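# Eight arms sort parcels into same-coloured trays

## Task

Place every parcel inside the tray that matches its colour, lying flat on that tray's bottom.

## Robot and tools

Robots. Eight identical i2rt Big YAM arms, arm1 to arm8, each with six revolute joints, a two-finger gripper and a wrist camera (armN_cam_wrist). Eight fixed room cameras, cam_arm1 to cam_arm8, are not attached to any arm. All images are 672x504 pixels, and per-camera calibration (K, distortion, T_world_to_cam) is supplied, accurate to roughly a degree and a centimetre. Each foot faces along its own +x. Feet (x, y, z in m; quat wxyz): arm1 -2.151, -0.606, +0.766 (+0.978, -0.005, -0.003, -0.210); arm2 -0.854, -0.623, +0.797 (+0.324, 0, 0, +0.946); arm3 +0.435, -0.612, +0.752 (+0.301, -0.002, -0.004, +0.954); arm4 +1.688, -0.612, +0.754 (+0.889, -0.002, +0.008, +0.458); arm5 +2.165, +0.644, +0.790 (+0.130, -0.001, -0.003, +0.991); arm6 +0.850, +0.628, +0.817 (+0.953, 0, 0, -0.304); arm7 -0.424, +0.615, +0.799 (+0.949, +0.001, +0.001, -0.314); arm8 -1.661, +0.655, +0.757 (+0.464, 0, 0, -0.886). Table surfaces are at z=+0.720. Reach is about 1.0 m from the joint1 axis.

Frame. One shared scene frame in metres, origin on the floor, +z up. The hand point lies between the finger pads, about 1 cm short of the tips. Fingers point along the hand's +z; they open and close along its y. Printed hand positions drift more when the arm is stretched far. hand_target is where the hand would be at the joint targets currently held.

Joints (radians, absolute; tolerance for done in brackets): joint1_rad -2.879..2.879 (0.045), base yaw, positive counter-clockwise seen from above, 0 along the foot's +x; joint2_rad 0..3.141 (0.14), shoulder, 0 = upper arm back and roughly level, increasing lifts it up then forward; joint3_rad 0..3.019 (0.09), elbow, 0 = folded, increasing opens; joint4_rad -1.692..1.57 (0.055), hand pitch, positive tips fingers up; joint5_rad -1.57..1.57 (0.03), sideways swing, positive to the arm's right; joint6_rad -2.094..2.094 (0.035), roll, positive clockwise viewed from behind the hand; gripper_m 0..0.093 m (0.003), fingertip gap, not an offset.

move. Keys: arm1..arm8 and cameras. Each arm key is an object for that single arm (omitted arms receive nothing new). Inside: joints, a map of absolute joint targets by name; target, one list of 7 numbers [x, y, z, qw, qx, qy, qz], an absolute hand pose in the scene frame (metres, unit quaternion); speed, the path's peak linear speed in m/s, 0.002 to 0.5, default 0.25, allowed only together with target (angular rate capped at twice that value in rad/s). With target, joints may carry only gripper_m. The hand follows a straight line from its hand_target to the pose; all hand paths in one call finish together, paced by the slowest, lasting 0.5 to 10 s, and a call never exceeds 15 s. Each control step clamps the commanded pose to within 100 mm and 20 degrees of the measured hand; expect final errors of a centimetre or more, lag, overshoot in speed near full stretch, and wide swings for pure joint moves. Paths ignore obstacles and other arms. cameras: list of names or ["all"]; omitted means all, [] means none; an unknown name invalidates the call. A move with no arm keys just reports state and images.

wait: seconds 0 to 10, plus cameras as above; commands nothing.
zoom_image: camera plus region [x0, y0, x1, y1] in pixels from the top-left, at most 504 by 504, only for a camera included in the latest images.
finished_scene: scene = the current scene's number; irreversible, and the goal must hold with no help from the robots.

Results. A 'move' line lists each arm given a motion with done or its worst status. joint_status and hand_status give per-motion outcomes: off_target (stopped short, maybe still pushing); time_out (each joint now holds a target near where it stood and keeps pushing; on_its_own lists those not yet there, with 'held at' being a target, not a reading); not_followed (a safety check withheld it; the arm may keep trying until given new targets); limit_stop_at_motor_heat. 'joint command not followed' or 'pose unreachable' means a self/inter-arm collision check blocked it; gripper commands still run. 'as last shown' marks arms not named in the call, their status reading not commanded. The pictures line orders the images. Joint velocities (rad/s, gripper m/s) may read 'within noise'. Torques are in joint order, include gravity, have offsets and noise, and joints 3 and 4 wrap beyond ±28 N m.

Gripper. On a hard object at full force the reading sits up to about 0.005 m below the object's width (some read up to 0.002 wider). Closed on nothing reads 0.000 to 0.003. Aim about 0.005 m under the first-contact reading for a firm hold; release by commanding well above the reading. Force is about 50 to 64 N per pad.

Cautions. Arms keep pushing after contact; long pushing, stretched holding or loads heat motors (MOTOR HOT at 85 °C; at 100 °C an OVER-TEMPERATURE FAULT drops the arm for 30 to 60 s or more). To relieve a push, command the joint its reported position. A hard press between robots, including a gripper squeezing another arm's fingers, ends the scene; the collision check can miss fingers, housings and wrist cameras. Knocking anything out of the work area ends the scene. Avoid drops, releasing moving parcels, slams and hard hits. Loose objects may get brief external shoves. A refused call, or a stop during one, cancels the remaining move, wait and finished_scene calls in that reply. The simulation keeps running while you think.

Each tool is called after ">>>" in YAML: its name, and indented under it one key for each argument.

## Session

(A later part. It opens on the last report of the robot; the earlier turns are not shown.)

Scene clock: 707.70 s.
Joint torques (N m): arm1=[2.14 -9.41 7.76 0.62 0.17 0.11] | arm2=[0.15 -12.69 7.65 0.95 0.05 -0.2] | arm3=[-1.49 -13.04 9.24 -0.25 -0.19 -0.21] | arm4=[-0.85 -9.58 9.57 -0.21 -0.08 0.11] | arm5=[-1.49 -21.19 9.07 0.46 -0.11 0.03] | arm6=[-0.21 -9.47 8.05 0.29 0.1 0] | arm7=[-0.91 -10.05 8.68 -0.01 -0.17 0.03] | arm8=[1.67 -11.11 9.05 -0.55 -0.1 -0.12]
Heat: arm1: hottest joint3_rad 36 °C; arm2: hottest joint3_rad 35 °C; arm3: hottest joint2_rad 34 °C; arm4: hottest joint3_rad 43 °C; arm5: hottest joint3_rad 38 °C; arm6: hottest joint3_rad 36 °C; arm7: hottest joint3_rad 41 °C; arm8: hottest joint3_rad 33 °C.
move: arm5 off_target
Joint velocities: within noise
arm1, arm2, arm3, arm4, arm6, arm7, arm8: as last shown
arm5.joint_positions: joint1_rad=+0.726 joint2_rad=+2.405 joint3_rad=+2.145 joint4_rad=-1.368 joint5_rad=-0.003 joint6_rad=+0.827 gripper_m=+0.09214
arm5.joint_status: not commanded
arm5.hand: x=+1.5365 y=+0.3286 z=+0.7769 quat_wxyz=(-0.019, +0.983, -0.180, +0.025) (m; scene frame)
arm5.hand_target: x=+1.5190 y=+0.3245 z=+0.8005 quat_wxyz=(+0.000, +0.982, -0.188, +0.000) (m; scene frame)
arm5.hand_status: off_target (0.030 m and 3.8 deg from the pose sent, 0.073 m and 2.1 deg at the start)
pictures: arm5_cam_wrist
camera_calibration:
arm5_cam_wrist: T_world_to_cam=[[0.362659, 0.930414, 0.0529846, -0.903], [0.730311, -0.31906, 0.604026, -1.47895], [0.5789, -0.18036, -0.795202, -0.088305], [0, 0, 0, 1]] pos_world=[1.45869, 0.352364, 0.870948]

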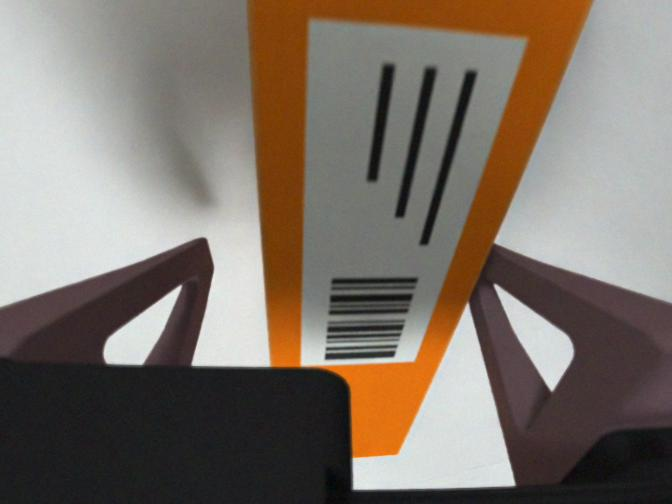

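>>> move:
  arm5: {"target":[1.522,0.333,0.764,0,-0.982,0.188,0],"speed":0.15}
  cameras: ["arm5_cam_wrist"]

>>> move:
  arm5: {"joints":{"gripper_m":0.03}}
  cameras: ["arm5_cam_wrist"]

>>> move:
  arm5: {"target":[1.797,0.488,0.97,0,-0.982,0.188,0],"speed":0.35}
  cameras: []

>>> move:
  arm5: {"joints":{"joint1_rad":-1.688,"joint6_rad":0.145}}
  cameras: ["cam_arm5"]

>>> move:
  arm5: {"target":[2.430,1.314,0.86,0,-0.501,0.866,0],"speed":0.35}
  cameras: ["cam_arm5","arm5_cam_wrist"]

>>> zoom_image:
  camera: "cam_arm5"
  region: [390, 20, 540, 170]

Scene clock: 721.07 s.
Joint torques (N m): arm1=[2.26 -9.23 7.76 0.69 0.15 0.07] | arm2=[0.15 -12.69 7.66 0.96 0.05 -0.2] | arm3=[-1.44 -12.92 9.25 -0.28 -0.19 -0.2] | arm4=[-0.85 -9.52 9.57 -0.21 -0.08 0.11] | arm5=[-1.67 -21.07 6.87 0.77 -0.11 -0.05] | arm6=[-0.26 -9.47 8.03 0.31 0.1 -0.01] | arm7=[-1.03 -10.05 8.69 -0.05 -0.16 0.04] | arm8=[1.73 -11.46 9.06 -0.54 -0.1 -0.1]
Heat: arm1: hottest joint3_rad 36 °C; arm2: hottest joint3_rad 35 °C; arm3: hottest joint2_rad 33 °C; arm4: hottest joint3_rad 43 °C; arm5: hottest joint3_rad 38 °C; arm6: hottest joint3_rad 35 °C; arm7: hottest joint3_rad 41 °C; arm8: hottest joint3_rad 33 °C.
move: arm5 done
Joint velocities: within noise
arm1, arm2, arm3, arm6, arm7, arm8: as last shown
arm4.joint_positions: joint1_rad=+1.312 joint2_rad=+1.405 joint3_rad=+1.260 joint4_rad=-1.420 joint5_rad=+0.013 joint6_rad=+0.004 gripper_m=+0.09191
arm4.joint_status: not commanded
arm4.hand: x=+1.4331 y=-0.2956 z=+0.9680 quat_wxyz=(+0.000, +0.904, -0.427, -0.003) (m; scene frame)
arm4.hand_target: x=+1.4400 y=-0.2967 z=+0.9665 quat_wxyz=(+0.003, +0.900, -0.435, +0.003) (m; scene frame)
arm4.hand_status: not commanded
arm5.joint_positions: joint1_rad=+0.718 joint2_rad=+2.405 joint3_rad=+2.100 joint4_rad=-1.280 joint5_rad=-0.003 joint6_rad=+0.828 gripper_m=+0.09214
arm5.joint_status: not commanded
arm5.hand: x=+1.5288 y=+0.3314 z=+0.7599 quat_wxyz=(-0.006, +0.983, -0.184, +0.008) (m; scene frame)
arm5.hand_target: x=+1.5220 y=+0.3329 z=+0.7640 quat_wxyz=(+0.000, +0.982, -0.188, +0.000) (m; scene frame)
arm5.hand_status: done (0.008 m and 1.2 deg from the pose sent, 0.020 m and 3.8 deg at the start)
pictures: arm5_cam_wrist
camera_calibration:
arm5_cam_wrist: T_world_to_cam=[[0.372399, 0.927838, 0.0208965, -0.89157], [0.750409, -0.314281, 0.581475, -1.47733], [0.546082, -0.20086, -0.813296, -0.0261494], [0, 0, 0, 1]] pos_world=[1.4549, 0.357681, 0.856397]

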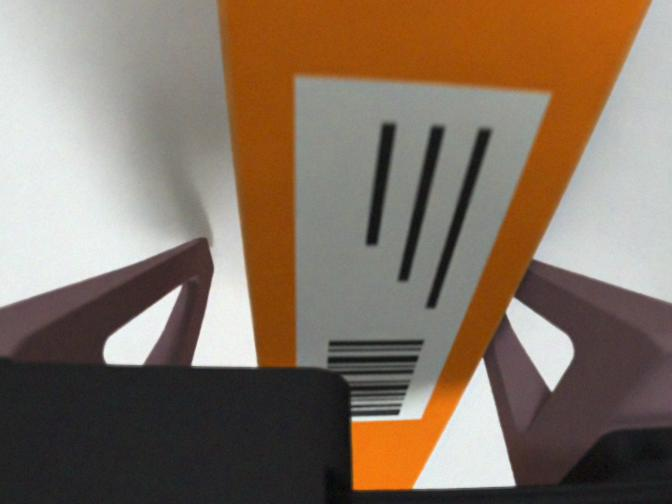

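Scene clock: 721.70 s.
Joint torques (N m): arm1=[2.08 -9.29 7.69 0.7 0.18 0.09] | arm2=[0.15 -12.69 7.66 0.95 0.04 -0.2] | arm3=[-1.49 -13.1 9.25 -0.29 -0.2 -0.2] | arm4=[-0.85 -9.52 9.57 -0.21 -0.08 0.11] | arm5=[-1.9 -20.89 6.74 0.73 -0.1 -0.04] | arm6=[-0.21 -9.47 8.03 0.29 0.1 0] | arm7=[-1.03 -9.99 8.66 -0.06 -0.17 0.03] | arm8=[1.73 -11.16 9.02 -0.51 -0.11 -0.12]
Heat: arm1: hottest joint3_rad 36 °C; arm2: hottest joint3_rad 35 °C; arm3: hottest joint2_rad 33 °C; arm4: hottest joint3_rad 43 °C; arm5: hottest joint3_rad 38 °C; arm6: hottest joint3_rad 35 °C; arm7: hottest joint3_rad 41 °C; arm8: hottest joint3_rad 33 °C.
move: arm5 off_target
Joint velocities: within noise
arm1, arm2, arm3, arm4, arm6, arm7, arm8: as last shown
arm5.joint_positions: joint1_rad=+0.718 joint2_rad=+2.405 joint3_rad=+2.100 joint4_rad=-1.279 joint5_rad=-0.004 joint6_rad=+0.828 gripper_m=+0.05969
arm5.joint_status: gripper_m off_target (ended at +0.05973, target +0.03000)
arm5.hand: x=+1.5287 y=+0.3312 z=+0.7599 quat_wxyz=(-0.006, +0.983, -0.184, +0.008) (m; scene frame)
arm5.hand_target: x=+1.5221 y=+0.3330 z=+0.7640 quat_wxyz=(+0.000, +0.982, -0.188, +0.000) (m; scene frame)
arm5.hand_status: not commanded
pictures: arm5_cam_wrist
camera_calibration:
arm5_cam_wrist: T_world_to_cam=[[0.372767, 0.927713, 0.0198437, -0.891123], [0.750512, -0.314003, 0.581492, -1.47752], [0.545689, -0.201868, -0.81331, -0.0251497], [0, 0, 0, 1]] pos_world=[1.4548, 0.357682, 0.856398]

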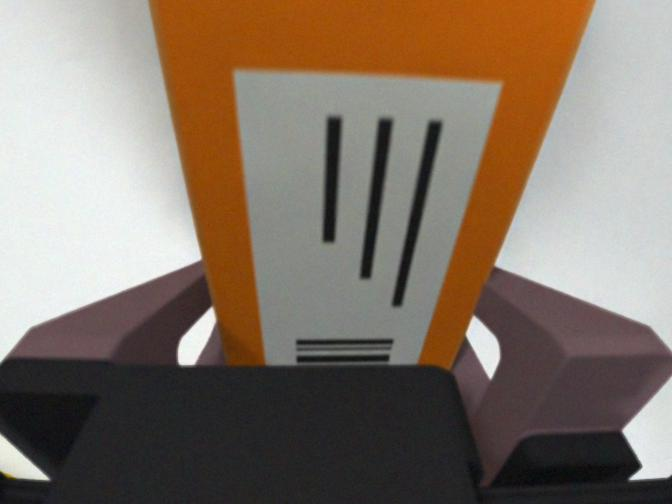

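Scene clock: 723.67 s.
Joint torques (N m): arm1=[2.55 -9.35 7.76 0.66 0.17 0.08] | arm2=[0.15 -12.69 7.66 0.95 0.05 -0.21] | arm3=[-1.44 -13.04 9.24 -0.29 -0.19 -0.2] | arm4=[-0.85 -9.58 9.57 -0.21 -0.08 0.11] | arm5=[-2.02 -9.47 6.93 -0.02 -0.11 -0.16] | arm6=[-0.21 -9.41 8.02 0.31 0.1 -0.01] | arm7=[-1.14 -9.99 8.69 -0.06 -0.17 0.04] | arm8=[1.96 -10.99 9.06 -0.49 -0.1 -0.11]
Heat: arm1: hottest joint3_rad 36 °C; arm2: hottest joint3_rad 35 °C; arm3: hottest joint2_rad 33 °C; arm4: hottest joint3_rad 43 °C; arm5: hottest joint3_rad 38 °C; arm6: hottest joint3_rad 35 °C; arm7: hottest joint3_rad 41 °C; arm8: hottest joint3_rad 33 °C.
move: arm5 done
Joint velocities: within noise
arm1, arm2, arm3, arm4, arm6, arm8: as last shown
arm5.joint_positions: joint1_rad=+0.666 joint2_rad=+1.407 joint3_rad=+1.164 joint4_rad=-1.324 joint5_rad=-0.003 joint6_rad=+0.787 gripper_m=+0.05969
arm5.joint_status: not commanded
arm5.hand: x=+1.7975 y=+0.4856 z=+0.9657 quat_wxyz=(-0.001, +0.982, -0.190, +0.000) (m; scene frame)
arm5.hand_target: x=+1.7970 y=+0.4879 z=+0.9700 quat_wxyz=(+0.000, +0.982, -0.188, +0.000) (m; scene frame)
arm5.hand_status: done (0.005 m and 0.2 deg from the pose sent, 0.375 m and 1.2 deg at the start)
arm7.joint_positions: joint1_rad=+2.152 joint2_rad=+1.429 joint3_rad=+1.172 joint4_rad=-1.306 joint5_rad=+0.003 joint6_rad=+0.125 gripper_m=+0.09194
arm7.joint_status: not commanded
arm7.hand: x=-0.3988 y=+1.0207 z=+0.9725 quat_wxyz=(-0.005, +0.639, -0.769, -0.003) (m; scene frame)
arm7.hand_target: x=-0.3961 y=+1.0151 z=+0.9700 quat_wxyz=(+0.000, +0.639, -0.769, +0.000) (m; scene frame)
arm7.hand_status: not commanded
pictures: none
No camera images: "cameras" was empty.

Scene clock: 725.87 s.
Joint torques (N m): arm1=[2.2 -9.64 7.8 0.51 0.17 0.07] | arm2=[0.15 -12.69 7.65 0.96 0.05 -0.2] | arm3=[-1.44 -13.1 9.25 -0.28 -0.2 -0.21] | arm4=[-0.85 -9.52 9.57 -0.21 -0.08 0.11] | arm5=[-0.56 -9.64 6.99 -0.01 -0.14 -0.13] | arm6=[-0.15 -9.41 8.02 0.29 0.1 0] | arm7=[-0.97 -9.99 8.72 -0.1 -0.18 0.03] | arm8=[1.73 -11.22 9.05 -0.51 -0.11 -0.12]
Heat: arm1: hottest joint3_rad 36 °C; arm2: hottest joint3_rad 35 °C; arm3: hottest joint2_rad 33 °C; arm4: hottest joint3_rad 43 °C; arm5: hottest joint3_rad 38 °C; arm6: hottest joint3_rad 35 °C; arm7: hottest joint3_rad 41 °C; arm8: hottest joint3_rad 33 °C.
move: arm5 done
Joint velocities: within noise
arm1, arm3, arm4, arm6, arm7: as last shown
arm2.joint_positions: joint1_rad=-1.442 joint2_rad=+1.415 joint3_rad=+1.160 joint4_rad=-1.328 joint5_rad=+0.000 joint6_rad=+0.014 gripper_m=+0.09193
arm2.joint_status: not commanded
arm2.hand: x=-0.6526 y=-0.2813 z=+0.9707 quat_wxyz=(+0.005, +0.490, -0.872, +0.002) (m; scene frame)
arm2.hand_target: x=-0.6510 y=-0.2800 z=+0.9701 quat_wxyz=(+0.000, +0.496, -0.868, +0.000) (m; scene frame)
arm2.hand_status: not commanded
arm5.joint_positions: joint1_rad=-1.687 joint2_rad=+1.415 joint3_rad=+1.164 joint4_rad=-1.324 joint5_rad=-0.003 joint6_rad=+0.155 gripper_m=+0.05955
arm5.joint_status: all done
arm5.hand: x=+2.3108 y=+1.0143 z=+0.9677 quat_wxyz=(-0.001, +0.497, -0.868, -0.002) (m; scene frame)
arm5.hand_target: x=+2.3110 y=+1.0134 z=+0.9752 quat_wxyz=(-0.004, +0.500, -0.866, -0.005) (m; scene frame)
arm5.hand_status: not commanded
arm8.joint_positions: joint1_rad=+0.409 joint2_rad=+1.410 joint3_rad=+1.259 joint4_rad=-1.412 joint5_rad=+0.001 joint6_rad=+0.004 gripper_m=+0.09192
arm8.joint_status: not commanded
arm8.hand: x=-1.7415 y=+0.2557 z=+0.9699 quat_wxyz=(-0.003, -0.775, -0.633, +0.004) (m; scene frame)
arm8.hand_target: x=-1.7409 y=+0.2600 z=+0.9699 quat_wxyz=(+0.000, -0.772, -0.635, +0.000) (m; scene frame)
arm8.hand_status: not commanded
pictures: cam_arm5

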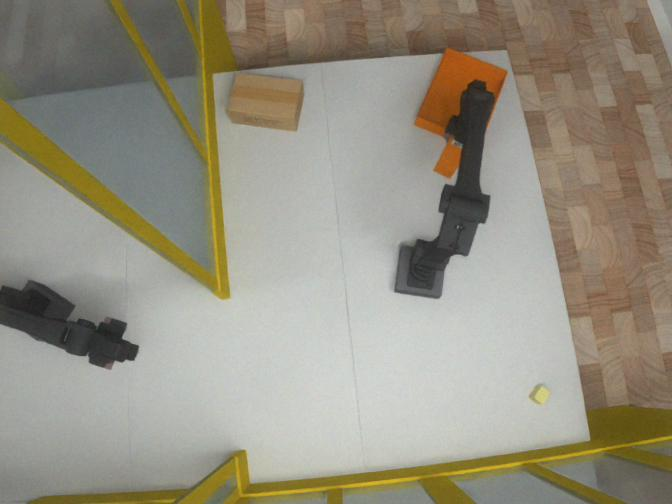

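Scene clock: 728.13 s.
Joint torques (N m): arm1=[2.78 -9.17 7.8 0.58 0.17 0.1] | arm2=[0.15 -12.69 7.65 0.95 0.05 -0.2] | arm3=[-1.49 -13.1 9.24 -0.27 -0.19 -0.21] | arm4=[-0.85 -9.58 9.57 -0.21 -0.08 0.11] | arm5=[-0.73 -21.01 10.09 -0.18 -0.01 -0.13] | arm6=[-0.26 -9.47 8.03 0.28 0.1 -0.01] | arm7=[-1.03 -9.93 8.7 -0.06 -0.17 0.03] | arm8=[1.73 -11.16 9.05 -0.55 -0.1 -0.09]
Heat: arm1: hottest joint3_rad 36 °C; arm2: hottest joint3_rad 35 °C; arm3: hottest joint2_rad 33 °C; arm4: hottest joint3_rad 43 °C; arm5: hottest joint3_rad 38 °C; arm6: hottest joint3_rad 35 °C; arm7: hottest joint3_rad 41 °C; arm8: hottest joint3_rad 33 °C.
move: arm5 off_target
Joint velocities: within noise
arm1, arm2, arm4, arm6, arm7, arm8: as last shown
arm3.joint_positions: joint1_rad=-1.889 joint2_rad=+1.407 joint3_rad=+1.256 joint4_rad=-1.424 joint5_rad=-0.002 joint6_rad=+0.010 gripper_m=+0.09197
arm3.joint_status: not commanded
arm3.hand: x=+0.7577 y=-0.3713 z=+0.9667 quat_wxyz=(-0.001, +0.311, -0.951, -0.002) (m; scene frame)
arm3.hand_target: x=+0.7575 y=-0.3765 z=+0.9704 quat_wxyz=(+0.000, +0.312, -0.950, -0.003) (m; scene frame)
arm3.hand_status: not commanded
arm5.joint_positions: joint1_rad=-1.687 joint2_rad=+2.370 joint3_rad=+2.228 joint4_rad=-1.476 joint5_rad=-0.003 joint6_rad=+0.155 gripper_m=+0.05955
arm5.joint_status: not commanded
arm5.hand: x=+2.4246 y=+1.3015 z=+0.8418 quat_wxyz=(+0.016, +0.497, -0.868, +0.012) (m; scene frame)
arm5.hand_target: x=+2.4297 y=+1.3131 z=+0.8602 quat_wxyz=(-0.001, +0.501, -0.866, +0.000) (m; scene frame)
arm5.hand_status: off_target (0.023 m and 2.3 deg from the pose sent, 0.340 m and 0.6 deg at the start)
pictures: arm5_cam_wrist, cam_arm5
camera_calibration:
arm5_cam_wrist: T_world_to_cam=[[0.856472, -0.51609, 0.0103191, -1.4125], [-0.41719, -0.680293, 0.602622, 1.39728], [-0.303988, -0.520434, -0.79796, 2.21019], [0, 0, 0, 1]] pos_world=[2.46457, 1.37184, 0.936181]

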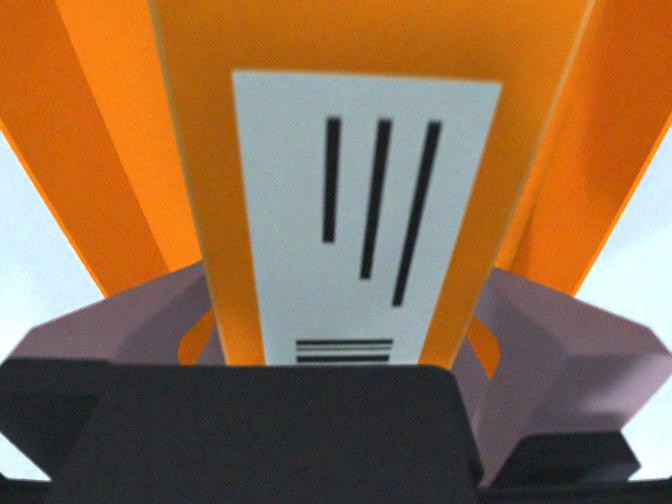

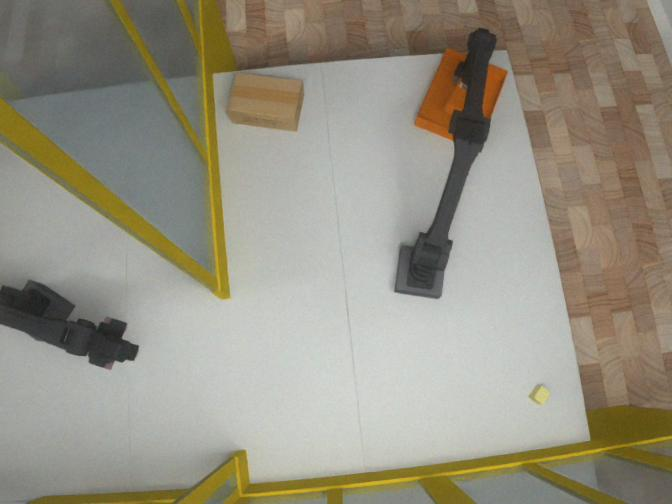

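Scaled by 3.360.

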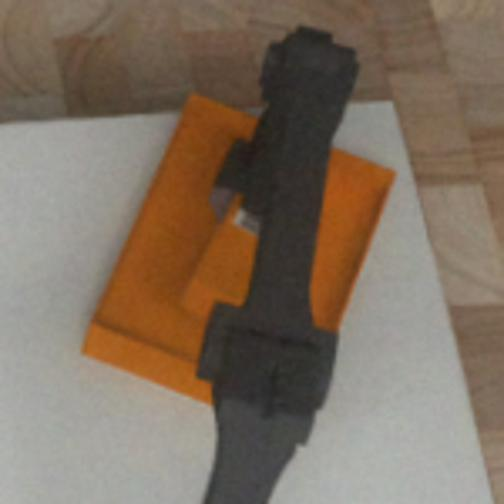

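>>> move:
  arm5: {"target":[2.422,1.299,0.81,0,-0.501,0.866,0],"speed":0.15}
  cameras: ["cam_arm5"]

>>> zoom_image:
  camera: "cam_arm5"
  region: [390, 20, 540, 170]

Scene clock: 735.10 s.
Joint torques (N m): arm1=[2.37 -9.58 7.79 0.59 0.17 0.08] | arm2=[0.09 -12.69 7.66 0.96 0.05 -0.2] | arm3=[-1.38 -13.1 9.25 -0.28 -0.19 -0.2] | arm4=[-0.85 -9.58 9.57 -0.2 -0.08 0.11] | arm5=[-1.2 -22.24 6.64 0.7 -0.04 -0.11] | arm6=[-0.21 -9.47 8.02 0.32 0.09 0] | arm7=[-1.08 -9.93 8.66 -0.02 -0.17 0.03] | arm8=[1.61 -11.34 9.05 -0.55 -0.1 -0.11]
Heat: arm1: hottest joint3_rad 36 °C; arm2: hottest joint3_rad 35 °C; arm3: hottest joint2_rad 33 °C; arm4: hottest joint3_rad 43 °C; arm5: hottest joint3_rad 38 °C; arm6: hottest joint3_rad 35 °C; arm7: hottest joint3_rad 41 °C; arm8: hottest joint3_rad 33 °C.
move: arm5 off_target
Joint velocities: within noise
arm1, arm2, arm3, arm4, arm7, arm8: as last shown
arm5.joint_positions: joint1_rad=-1.687 joint2_rad=+2.369 joint3_rad=+2.091 joint4_rad=-1.342 joint5_rad=-0.003 joint6_rad=+0.155 gripper_m=+0.05955
arm5.joint_status: not commanded
arm5.hand: x=+2.4204 y=+1.2907 z=+0.7908 quat_wxyz=(+0.017, +0.496, -0.868, +0.013) (m; scene frame)
arm5.hand_target: x=+2.4219 y=+1.2987 z=+0.8100 quat_wxyz=(+0.000, +0.501, -0.866, +0.000) (m; scene frame)
arm5.hand_status: off_target (0.021 m and 2.5 deg from the pose sent, 0.032 m and 2.3 deg at the start)
arm6.joint_positions: joint1_rad=+0.234 joint2_rad=+1.446 joint3_rad=+1.119 joint4_rad=-1.266 joint5_rad=-0.002 joint6_rad=-0.009 gripper_m=+0.09188
arm6.joint_status: not commanded
arm6.hand: x=+1.2197 y=+0.4790 z=+0.9633 quat_wxyz=(+0.011, -0.186, -0.982, -0.003) (m; scene frame)
arm6.hand_target: x=+1.2217 y=+0.4800 z=+0.9700 quat_wxyz=(+0.000, -0.188, -0.982, +0.000) (m; scene frame)
arm6.hand_status: not commanded
pictures: cam_arm5

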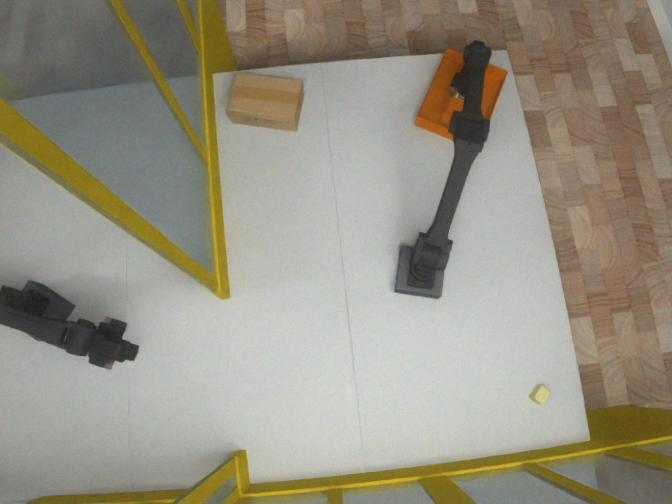

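Scaled by 3.360.

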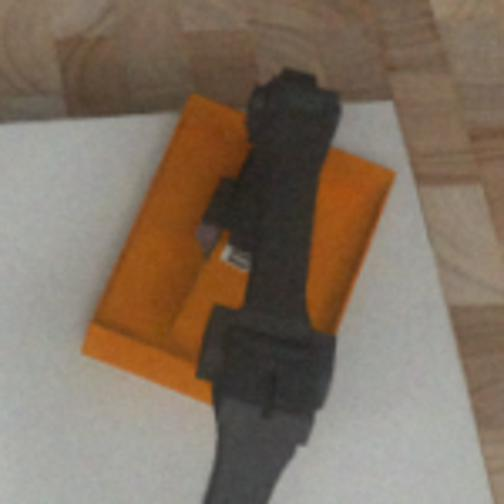

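>>> move:
  arm5: {"target":[2.427,1.308,0.768,0,-0.501,0.866,0],"speed":0.1}
  cameras: ["cam_arm5"]

>>> zoom_image:
  camera: "cam_arm5"
  region: [390, 20, 540, 170]

>>> move:
  arm5: {"target":[2.427,1.308,0.757,0,-0.501,0.866,0],"speed":0.08}
  cameras: ["arm5_cam_wrist"]

Scene clock: 742.23 s.
Joint torques (N m): arm1=[2.37 -9.35 7.71 0.61 0.17 0.09] | arm2=[0.15 -12.69 7.65 0.95 0.05 -0.2] | arm3=[-1.44 -13.04 9.22 -0.25 -0.19 -0.2] | arm4=[-0.85 -9.58 9.55 -0.21 -0.08 0.11] | arm5=[-0.67 -20.25 8.27 0.54 -0.34 -0.17] | arm6=[-0.21 -9.47 8.03 0.29 0.1 -0.01] | arm7=[-1.08 -10.11 8.68 -0.06 -0.18 0.04] | arm8=[1.79 -11.16 9.05 -0.54 -0.11 -0.1]
Heat: arm1: hottest joint3_rad 36 °C; arm2: hottest joint3_rad 35 °C; arm3: hottest joint2_rad 33 °C; arm4: hottest joint3_rad 43 °C; arm5: hottest joint3_rad 39 °C; arm6: hottest joint3_rad 35 °C; arm7: hottest joint3_rad 41 °C; arm8: hottest joint3_rad 33 °C.
move: arm5 off_target
Joint velocities: within noise
arm1.joint_positions: joint1_rad=-1.549 joint2_rad=+1.404 joint3_rad=+1.238 joint4_rad=-1.407 joint5_rad=+0.005 joint6_rad=+0.235 gripper_m=+0.09189
arm1.joint_status: not commanded
arm1.hand: x=-2.3105 y=-0.9735 z=+0.9757 quat_wxyz=(-0.003, -0.893, -0.450, +0.002) (m; scene frame)
arm1.hand_target: x=-2.3060 y=-0.9749 z=+0.9701 quat_wxyz=(+0.000, -0.892, -0.452, +0.000) (m; scene frame)
arm1.hand_status: not commanded
arm2, arm3, arm4, arm6, arm7, arm8: as last shown
arm5.joint_positions: joint1_rad=-1.687 joint2_rad=+2.409 joint3_rad=+2.091 joint4_rad=-1.286 joint5_rad=+0.002 joint6_rad=+0.154 gripper_m=+0.05955
arm5.joint_status: not commanded
arm5.hand: x=+2.4243 y=+1.2980 z=+0.7634 quat_wxyz=(+0.009, +0.497, -0.868, +0.009) (m; scene frame)
arm5.hand_target: x=+2.4269 y=+1.3077 z=+0.7680 quat_wxyz=(+0.000, +0.501, -0.866, +0.000) (m; scene frame)
arm5.hand_status: off_target (0.011 m and 1.6 deg from the pose sent, 0.029 m and 2.5 deg at the start)
pictures: cam_arm5

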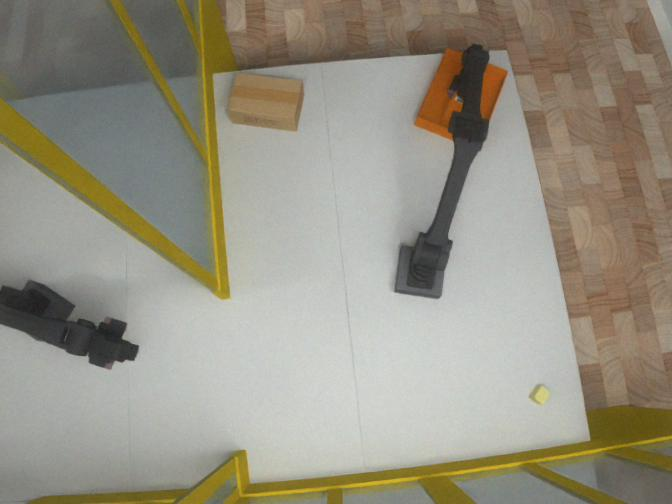

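Scaled by 3.360.

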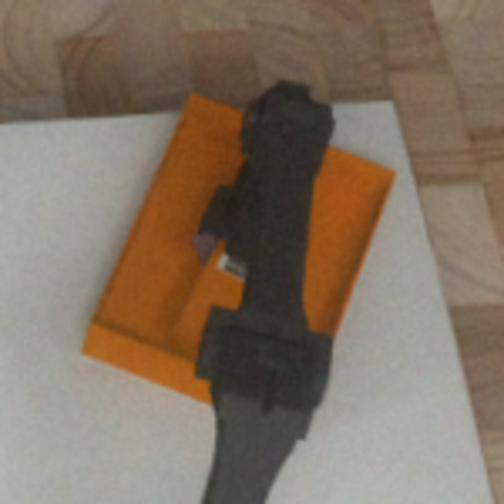

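Scene clock: 743.20 s.
Joint torques (N m): arm1=[2.14 -9.17 7.77 0.65 0.19 0.09] | arm2=[0.15 -12.69 7.66 0.95 0.05 -0.2] | arm3=[-1.55 -12.98 9.25 -0.27 -0.19 -0.21] | arm4=[-0.85 -9.58 9.55 -0.21 -0.08 0.11] | arm5=[-0.38 -19.6 7.31 0.59 -0.29 -0.11] | arm6=[-0.15 -9.47 8.03 0.29 0.1 -0.01] | arm7=[-0.91 -9.93 8.68 -0.09 -0.17 0.02] | arm8=[1.79 -11.22 9.06 -0.54 -0.09 -0.1]
Heat: arm1: hottest joint3_rad 36 °C; arm2: hottest joint3_rad 35 °C; arm3: hottest joint2_rad 33 °C; arm4: hottest joint3_rad 43 °C; arm5: hottest joint3_rad 39 °C; arm6: hottest joint3_rad 35 °C; arm7: hottest joint3_rad 41 °C; arm8: hottest joint3_rad 33 °C.
move: arm5 done
Joint velocities: within noise
arm1, arm2, arm3, arm4, arm6, arm7, arm8: as last shown
arm5.joint_positions: joint1_rad=-1.687 joint2_rad=+2.409 joint3_rad=+2.091 joint4_rad=-1.269 joint5_rad=+0.002 joint6_rad=+0.154 gripper_m=+0.05955
arm5.joint_status: not commanded
arm5.hand: x=+2.4259 y=+1.3019 z=+0.7634 quat_wxyz=(+0.002, +0.497, -0.868, +0.004) (m; scene frame)
arm5.hand_target: x=+2.4269 y=+1.3078 z=+0.7571 quat_wxyz=(+0.000, +0.501, -0.866, +0.000) (m; scene frame)
arm5.hand_status: done (0.009 m and 0.8 deg from the pose sent, 0.012 m and 1.6 deg at the start)
pictures: arm5_cam_wrist
camera_calibration:
arm5_cam_wrist: T_world_to_cam=[[0.856592, -0.515886, 0.0105494, -1.41332], [-0.426358, -0.696127, 0.577604, 1.5073], [-0.290634, -0.499269, -0.816249, 2.10221], [0, 0, 0, 1]] pos_world=[2.46426, 1.36973, 0.860208]

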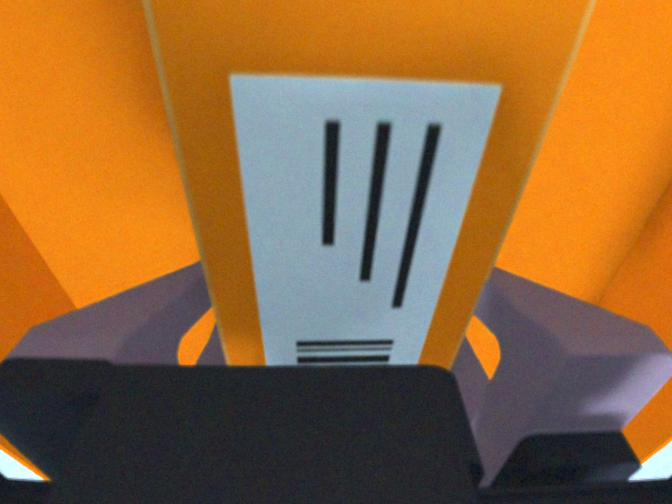

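Seated (z stopped at .7634, grasp height .760). Release.

>>> move:
  arm5: {"joints":{"gripper_m":0.092}}
  cameras: []

>>> move:
  arm5: {"target":[2.427,1.308,0.90,0,-0.501,0.866,0],"speed":0.2}
  cameras: []

>>> move:
  arm5: {"target":[2.311,1.013,0.97,0,-0.501,0.866,0],"speed":0.35}
  arm7: {"joints":{"joint1_rad":1.7}}
  cameras: ["cam_arm5","cam_arm7","cam_arm1","cam_arm3"]

>>> zoom_image:
  camera: "cam_arm5"
  region: [390, 20, 540, 170]

>>> zoom_image:
  camera: "cam_arm7"
  region: [320, 40, 450, 170]

Scene clock: 751.40 s.
Joint torques (N m): arm1=[2.49 -9.17 7.75 0.61 0.16 0.05] | arm2=[0.15 -12.69 7.65 0.95 0.05 -0.2] | arm3=[-1.49 -13.1 9.25 -0.29 -0.18 -0.2] | arm4=[-0.85 -9.58 9.57 -0.21 -0.08 0.11] | arm5=[-0.91 -20.31 7.49 0.73 -0.21 -0.12] | arm6=[-0.21 -9.47 8.02 0.28 0.1 0] | arm7=[-1.14 -9.99 8.68 -0.03 -0.18 0.04] | arm8=[1.73 -11.22 9.11 -0.51 -0.08 -0.1]
Heat: arm1: hottest joint3_rad 36 °C; arm2: hottest joint3_rad 35 °C; arm3: hottest joint2_rad 33 °C; arm4: hottest joint3_rad 43 °C; arm5: hottest joint3_rad 39 °C; arm6: hottest joint2_rad 34 °C; arm7: hottest joint3_rad 41 °C; arm8: hottest joint3_rad 33 °C.
move: arm5 done
Joint velocities: within noise
arm1, arm2, arm3, arm6, arm7, arm8: as last shown
arm4.joint_positions: joint1_rad=+1.312 joint2_rad=+1.405 joint3_rad=+1.260 joint4_rad=-1.420 joint5_rad=+0.013 joint6_rad=+0.004 gripper_m=+0.09191
arm4.joint_status: not commanded
arm4.hand: x=+1.4331 y=-0.2956 z=+0.9680 quat_wxyz=(+0.000, +0.904, -0.427, -0.003) (m; scene frame)
arm4.hand_target: x=+1.4400 y=-0.2967 z=+0.9665 quat_wxyz=(+0.003, +0.900, -0.435, +0.003) (m; scene frame)
arm4.hand_status: not commanded
arm5.joint_positions: joint1_rad=-1.687 joint2_rad=+2.423 joint3_rad=+2.091 joint4_rad=-1.269 joint5_rad=+0.001 joint6_rad=+0.154 gripper_m=+0.09187
arm5.joint_status: all done
arm5.hand: x=+2.4248 y=+1.2998 z=+0.7537 quat_wxyz=(+0.008, +0.497, -0.868, +0.008) (m; scene frame)
arm5.hand_target: x=+2.4269 y=+1.3078 z=+0.7571 quat_wxyz=(+0.000, +0.501, -0.866, +0.000) (m; scene frame)
arm5.hand_status: not commanded
pictures: none
No camera images: "cameras" was empty.

Scene clock: 753.03 s.
Joint torques (N m): arm1=[2.37 -9.35 7.8 0.62 0.16 0.07] | arm2=[0.15 -12.69 7.65 0.95 0.05 -0.2] | arm3=[-1.38 -13.16 9.26 -0.28 -0.19 -0.2] | arm4=[-0.91 -9.58 9.55 -0.21 -0.08 0.11] | arm5=[-1.32 -20.48 10.17 -0.17 -0.19 -0.1] | arm6=[-0.21 -9.47 8.03 0.31 0.1 -0.01] | arm7=[-0.97 -9.99 8.7 -0.06 -0.16 0.04] | arm8=[1.85 -11.11 9.06 -0.5 -0.1 -0.1]
Heat: arm1: hottest joint3_rad 36 °C; arm2: hottest joint3_rad 35 °C; arm3: hottest joint2_rad 33 °C; arm4: hottest joint3_rad 43 °C; arm5: hottest joint3_rad 39 °C; arm6: hottest joint2_rad 34 °C; arm7: hottest joint3_rad 41 °C; arm8: hottest joint3_rad 33 °C.
move: arm5 off_target
Joint velocities: within noise
arm1, arm2, arm3, arm4, arm6, arm7, arm8: as last shown
arm5.joint_positions: joint1_rad=-1.687 joint2_rad=+2.331 joint3_rad=+2.270 joint4_rad=-1.551 joint5_rad=+0.001 joint6_rad=+0.154 gripper_m=+0.09189
arm5.joint_status: not commanded
arm5.hand: x=+2.4235 y=+1.2970 z=+0.8845 quat_wxyz=(+0.013, +0.497, -0.868, +0.012) (m; scene frame)
arm5.hand_target: x=+2.4267 y=+1.3072 z=+0.9001 quat_wxyz=(-0.001, +0.501, -0.866, +0.000) (m; scene frame)
arm5.hand_status: off_target (0.019 m and 2.0 deg from the pose sent, 0.147 m and 1.4 deg at the start; pose on its path clipped on 1 of 49 steps)
pictures: none
No camera images: "cameras" was empty.

Scene clock: 754.87 s.
Joint torques (N m): arm1=[2.2 -8.94 7.82 0.66 0.19 0.06] | arm2=[0.15 -12.69 7.65 0.96 0.05 -0.2] | arm3=[-1.49 -13.1 9.26 -0.28 -0.19 -0.2] | arm4=[-0.85 -9.58 9.57 -0.21 -0.08 0.11] | arm5=[-1.08 -9.23 6.65 0.2 -0.2 -0.14] | arm6=[-0.21 -9.35 8.05 0.29 0.1 0] | arm7=[-0.38 -9.93 8.66 0.01 -0.12 0.07] | arm8=[1.73 -11.05 9.06 -0.57 -0.11 -0.11]
Heat: arm1: hottest joint3_rad 36 °C; arm2: hottest joint3_rad 35 °C; arm3: hottest joint2_rad 33 °C; arm4: hottest joint3_rad 43 °C; arm5: hottest joint3_rad 39 °C; arm6: hottest joint3_rad 34 °C; arm7: hottest joint3_rad 41 °C; arm8: hottest joint3_rad 33 °C.
move: arm5 done; arm7 done
Joint velocities: within noise
arm1, arm2, arm3, arm4, arm6, arm8: as last shown
arm5.joint_positions: joint1_rad=-1.687 joint2_rad=+1.421 joint3_rad=+1.163 joint4_rad=-1.335 joint5_rad=+0.001 joint6_rad=+0.154 gripper_m=+0.09189
arm5.joint_status: not commanded
arm5.hand: x=+2.3103 y=+1.0112 z=+0.9650 quat_wxyz=(+0.005, +0.497, -0.868, +0.006) (m; scene frame)
arm5.hand_target: x=+2.3110 y=+1.0130 z=+0.9700 quat_wxyz=(+0.000, +0.501, -0.866, +0.000) (m; scene frame)
arm5.hand_status: done (0.005 m and 1.0 deg from the pose sent, 0.317 m and 2.0 deg at the start)
arm7.joint_positions: joint1_rad=+1.702 joint2_rad=+1.429 joint3_rad=+1.172 joint4_rad=-1.306 joint5_rad=+0.002 joint6_rad=+0.124 gripper_m=+0.09194
arm7.joint_status: all done
arm7.hand: x=-0.2248 y=+0.9696 z=+0.9722 quat_wxyz=(-0.005, +0.452, -0.892, -0.003) (m; scene frame)
arm7.hand_target: x=-0.2269 y=+0.9646 z=+0.9698 quat_wxyz=(+0.001, +0.454, -0.891, +0.000) (m; scene frame)
arm7.hand_status: not commanded
pictures: cam_arm1, cam_arm3, cam_arm5, cam_arm7

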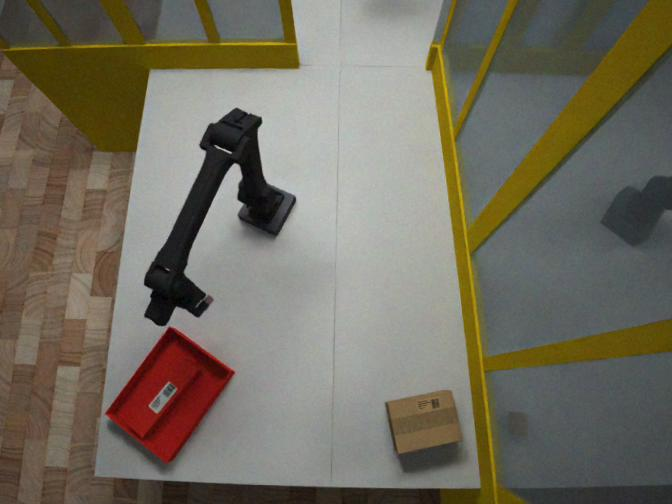

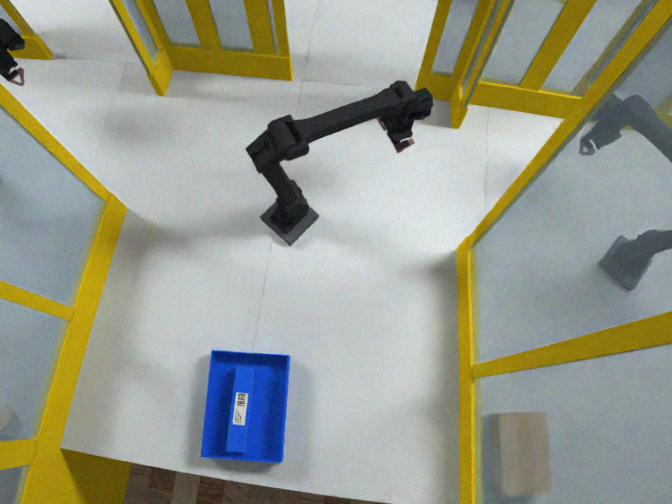

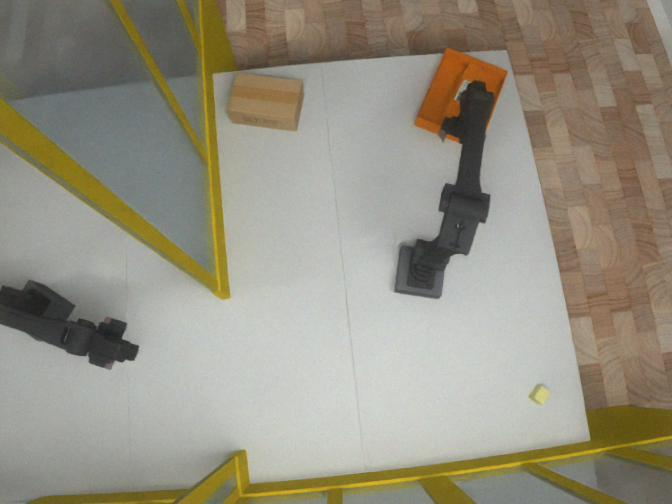

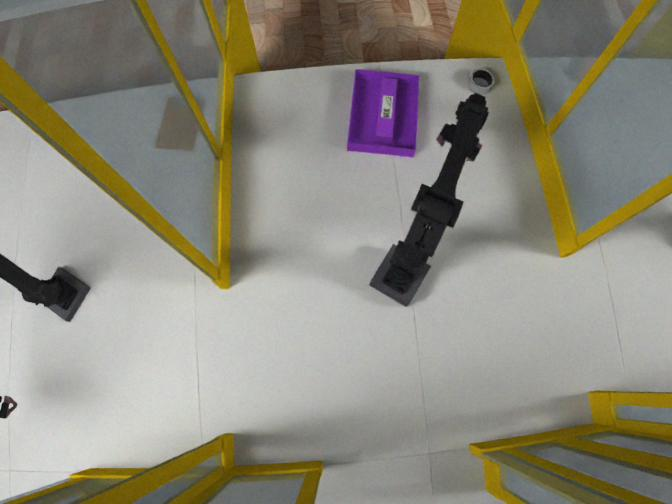

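Scaled by 3.360.

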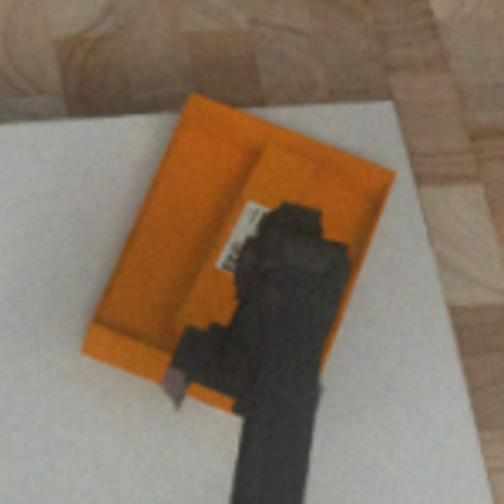

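Scaled by 3.877.

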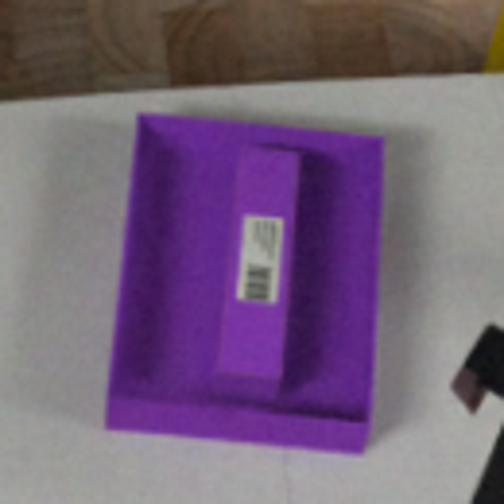

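All flat in trays.

>>> finished_scene:
  scene: 1

The scene is finished: the task was done.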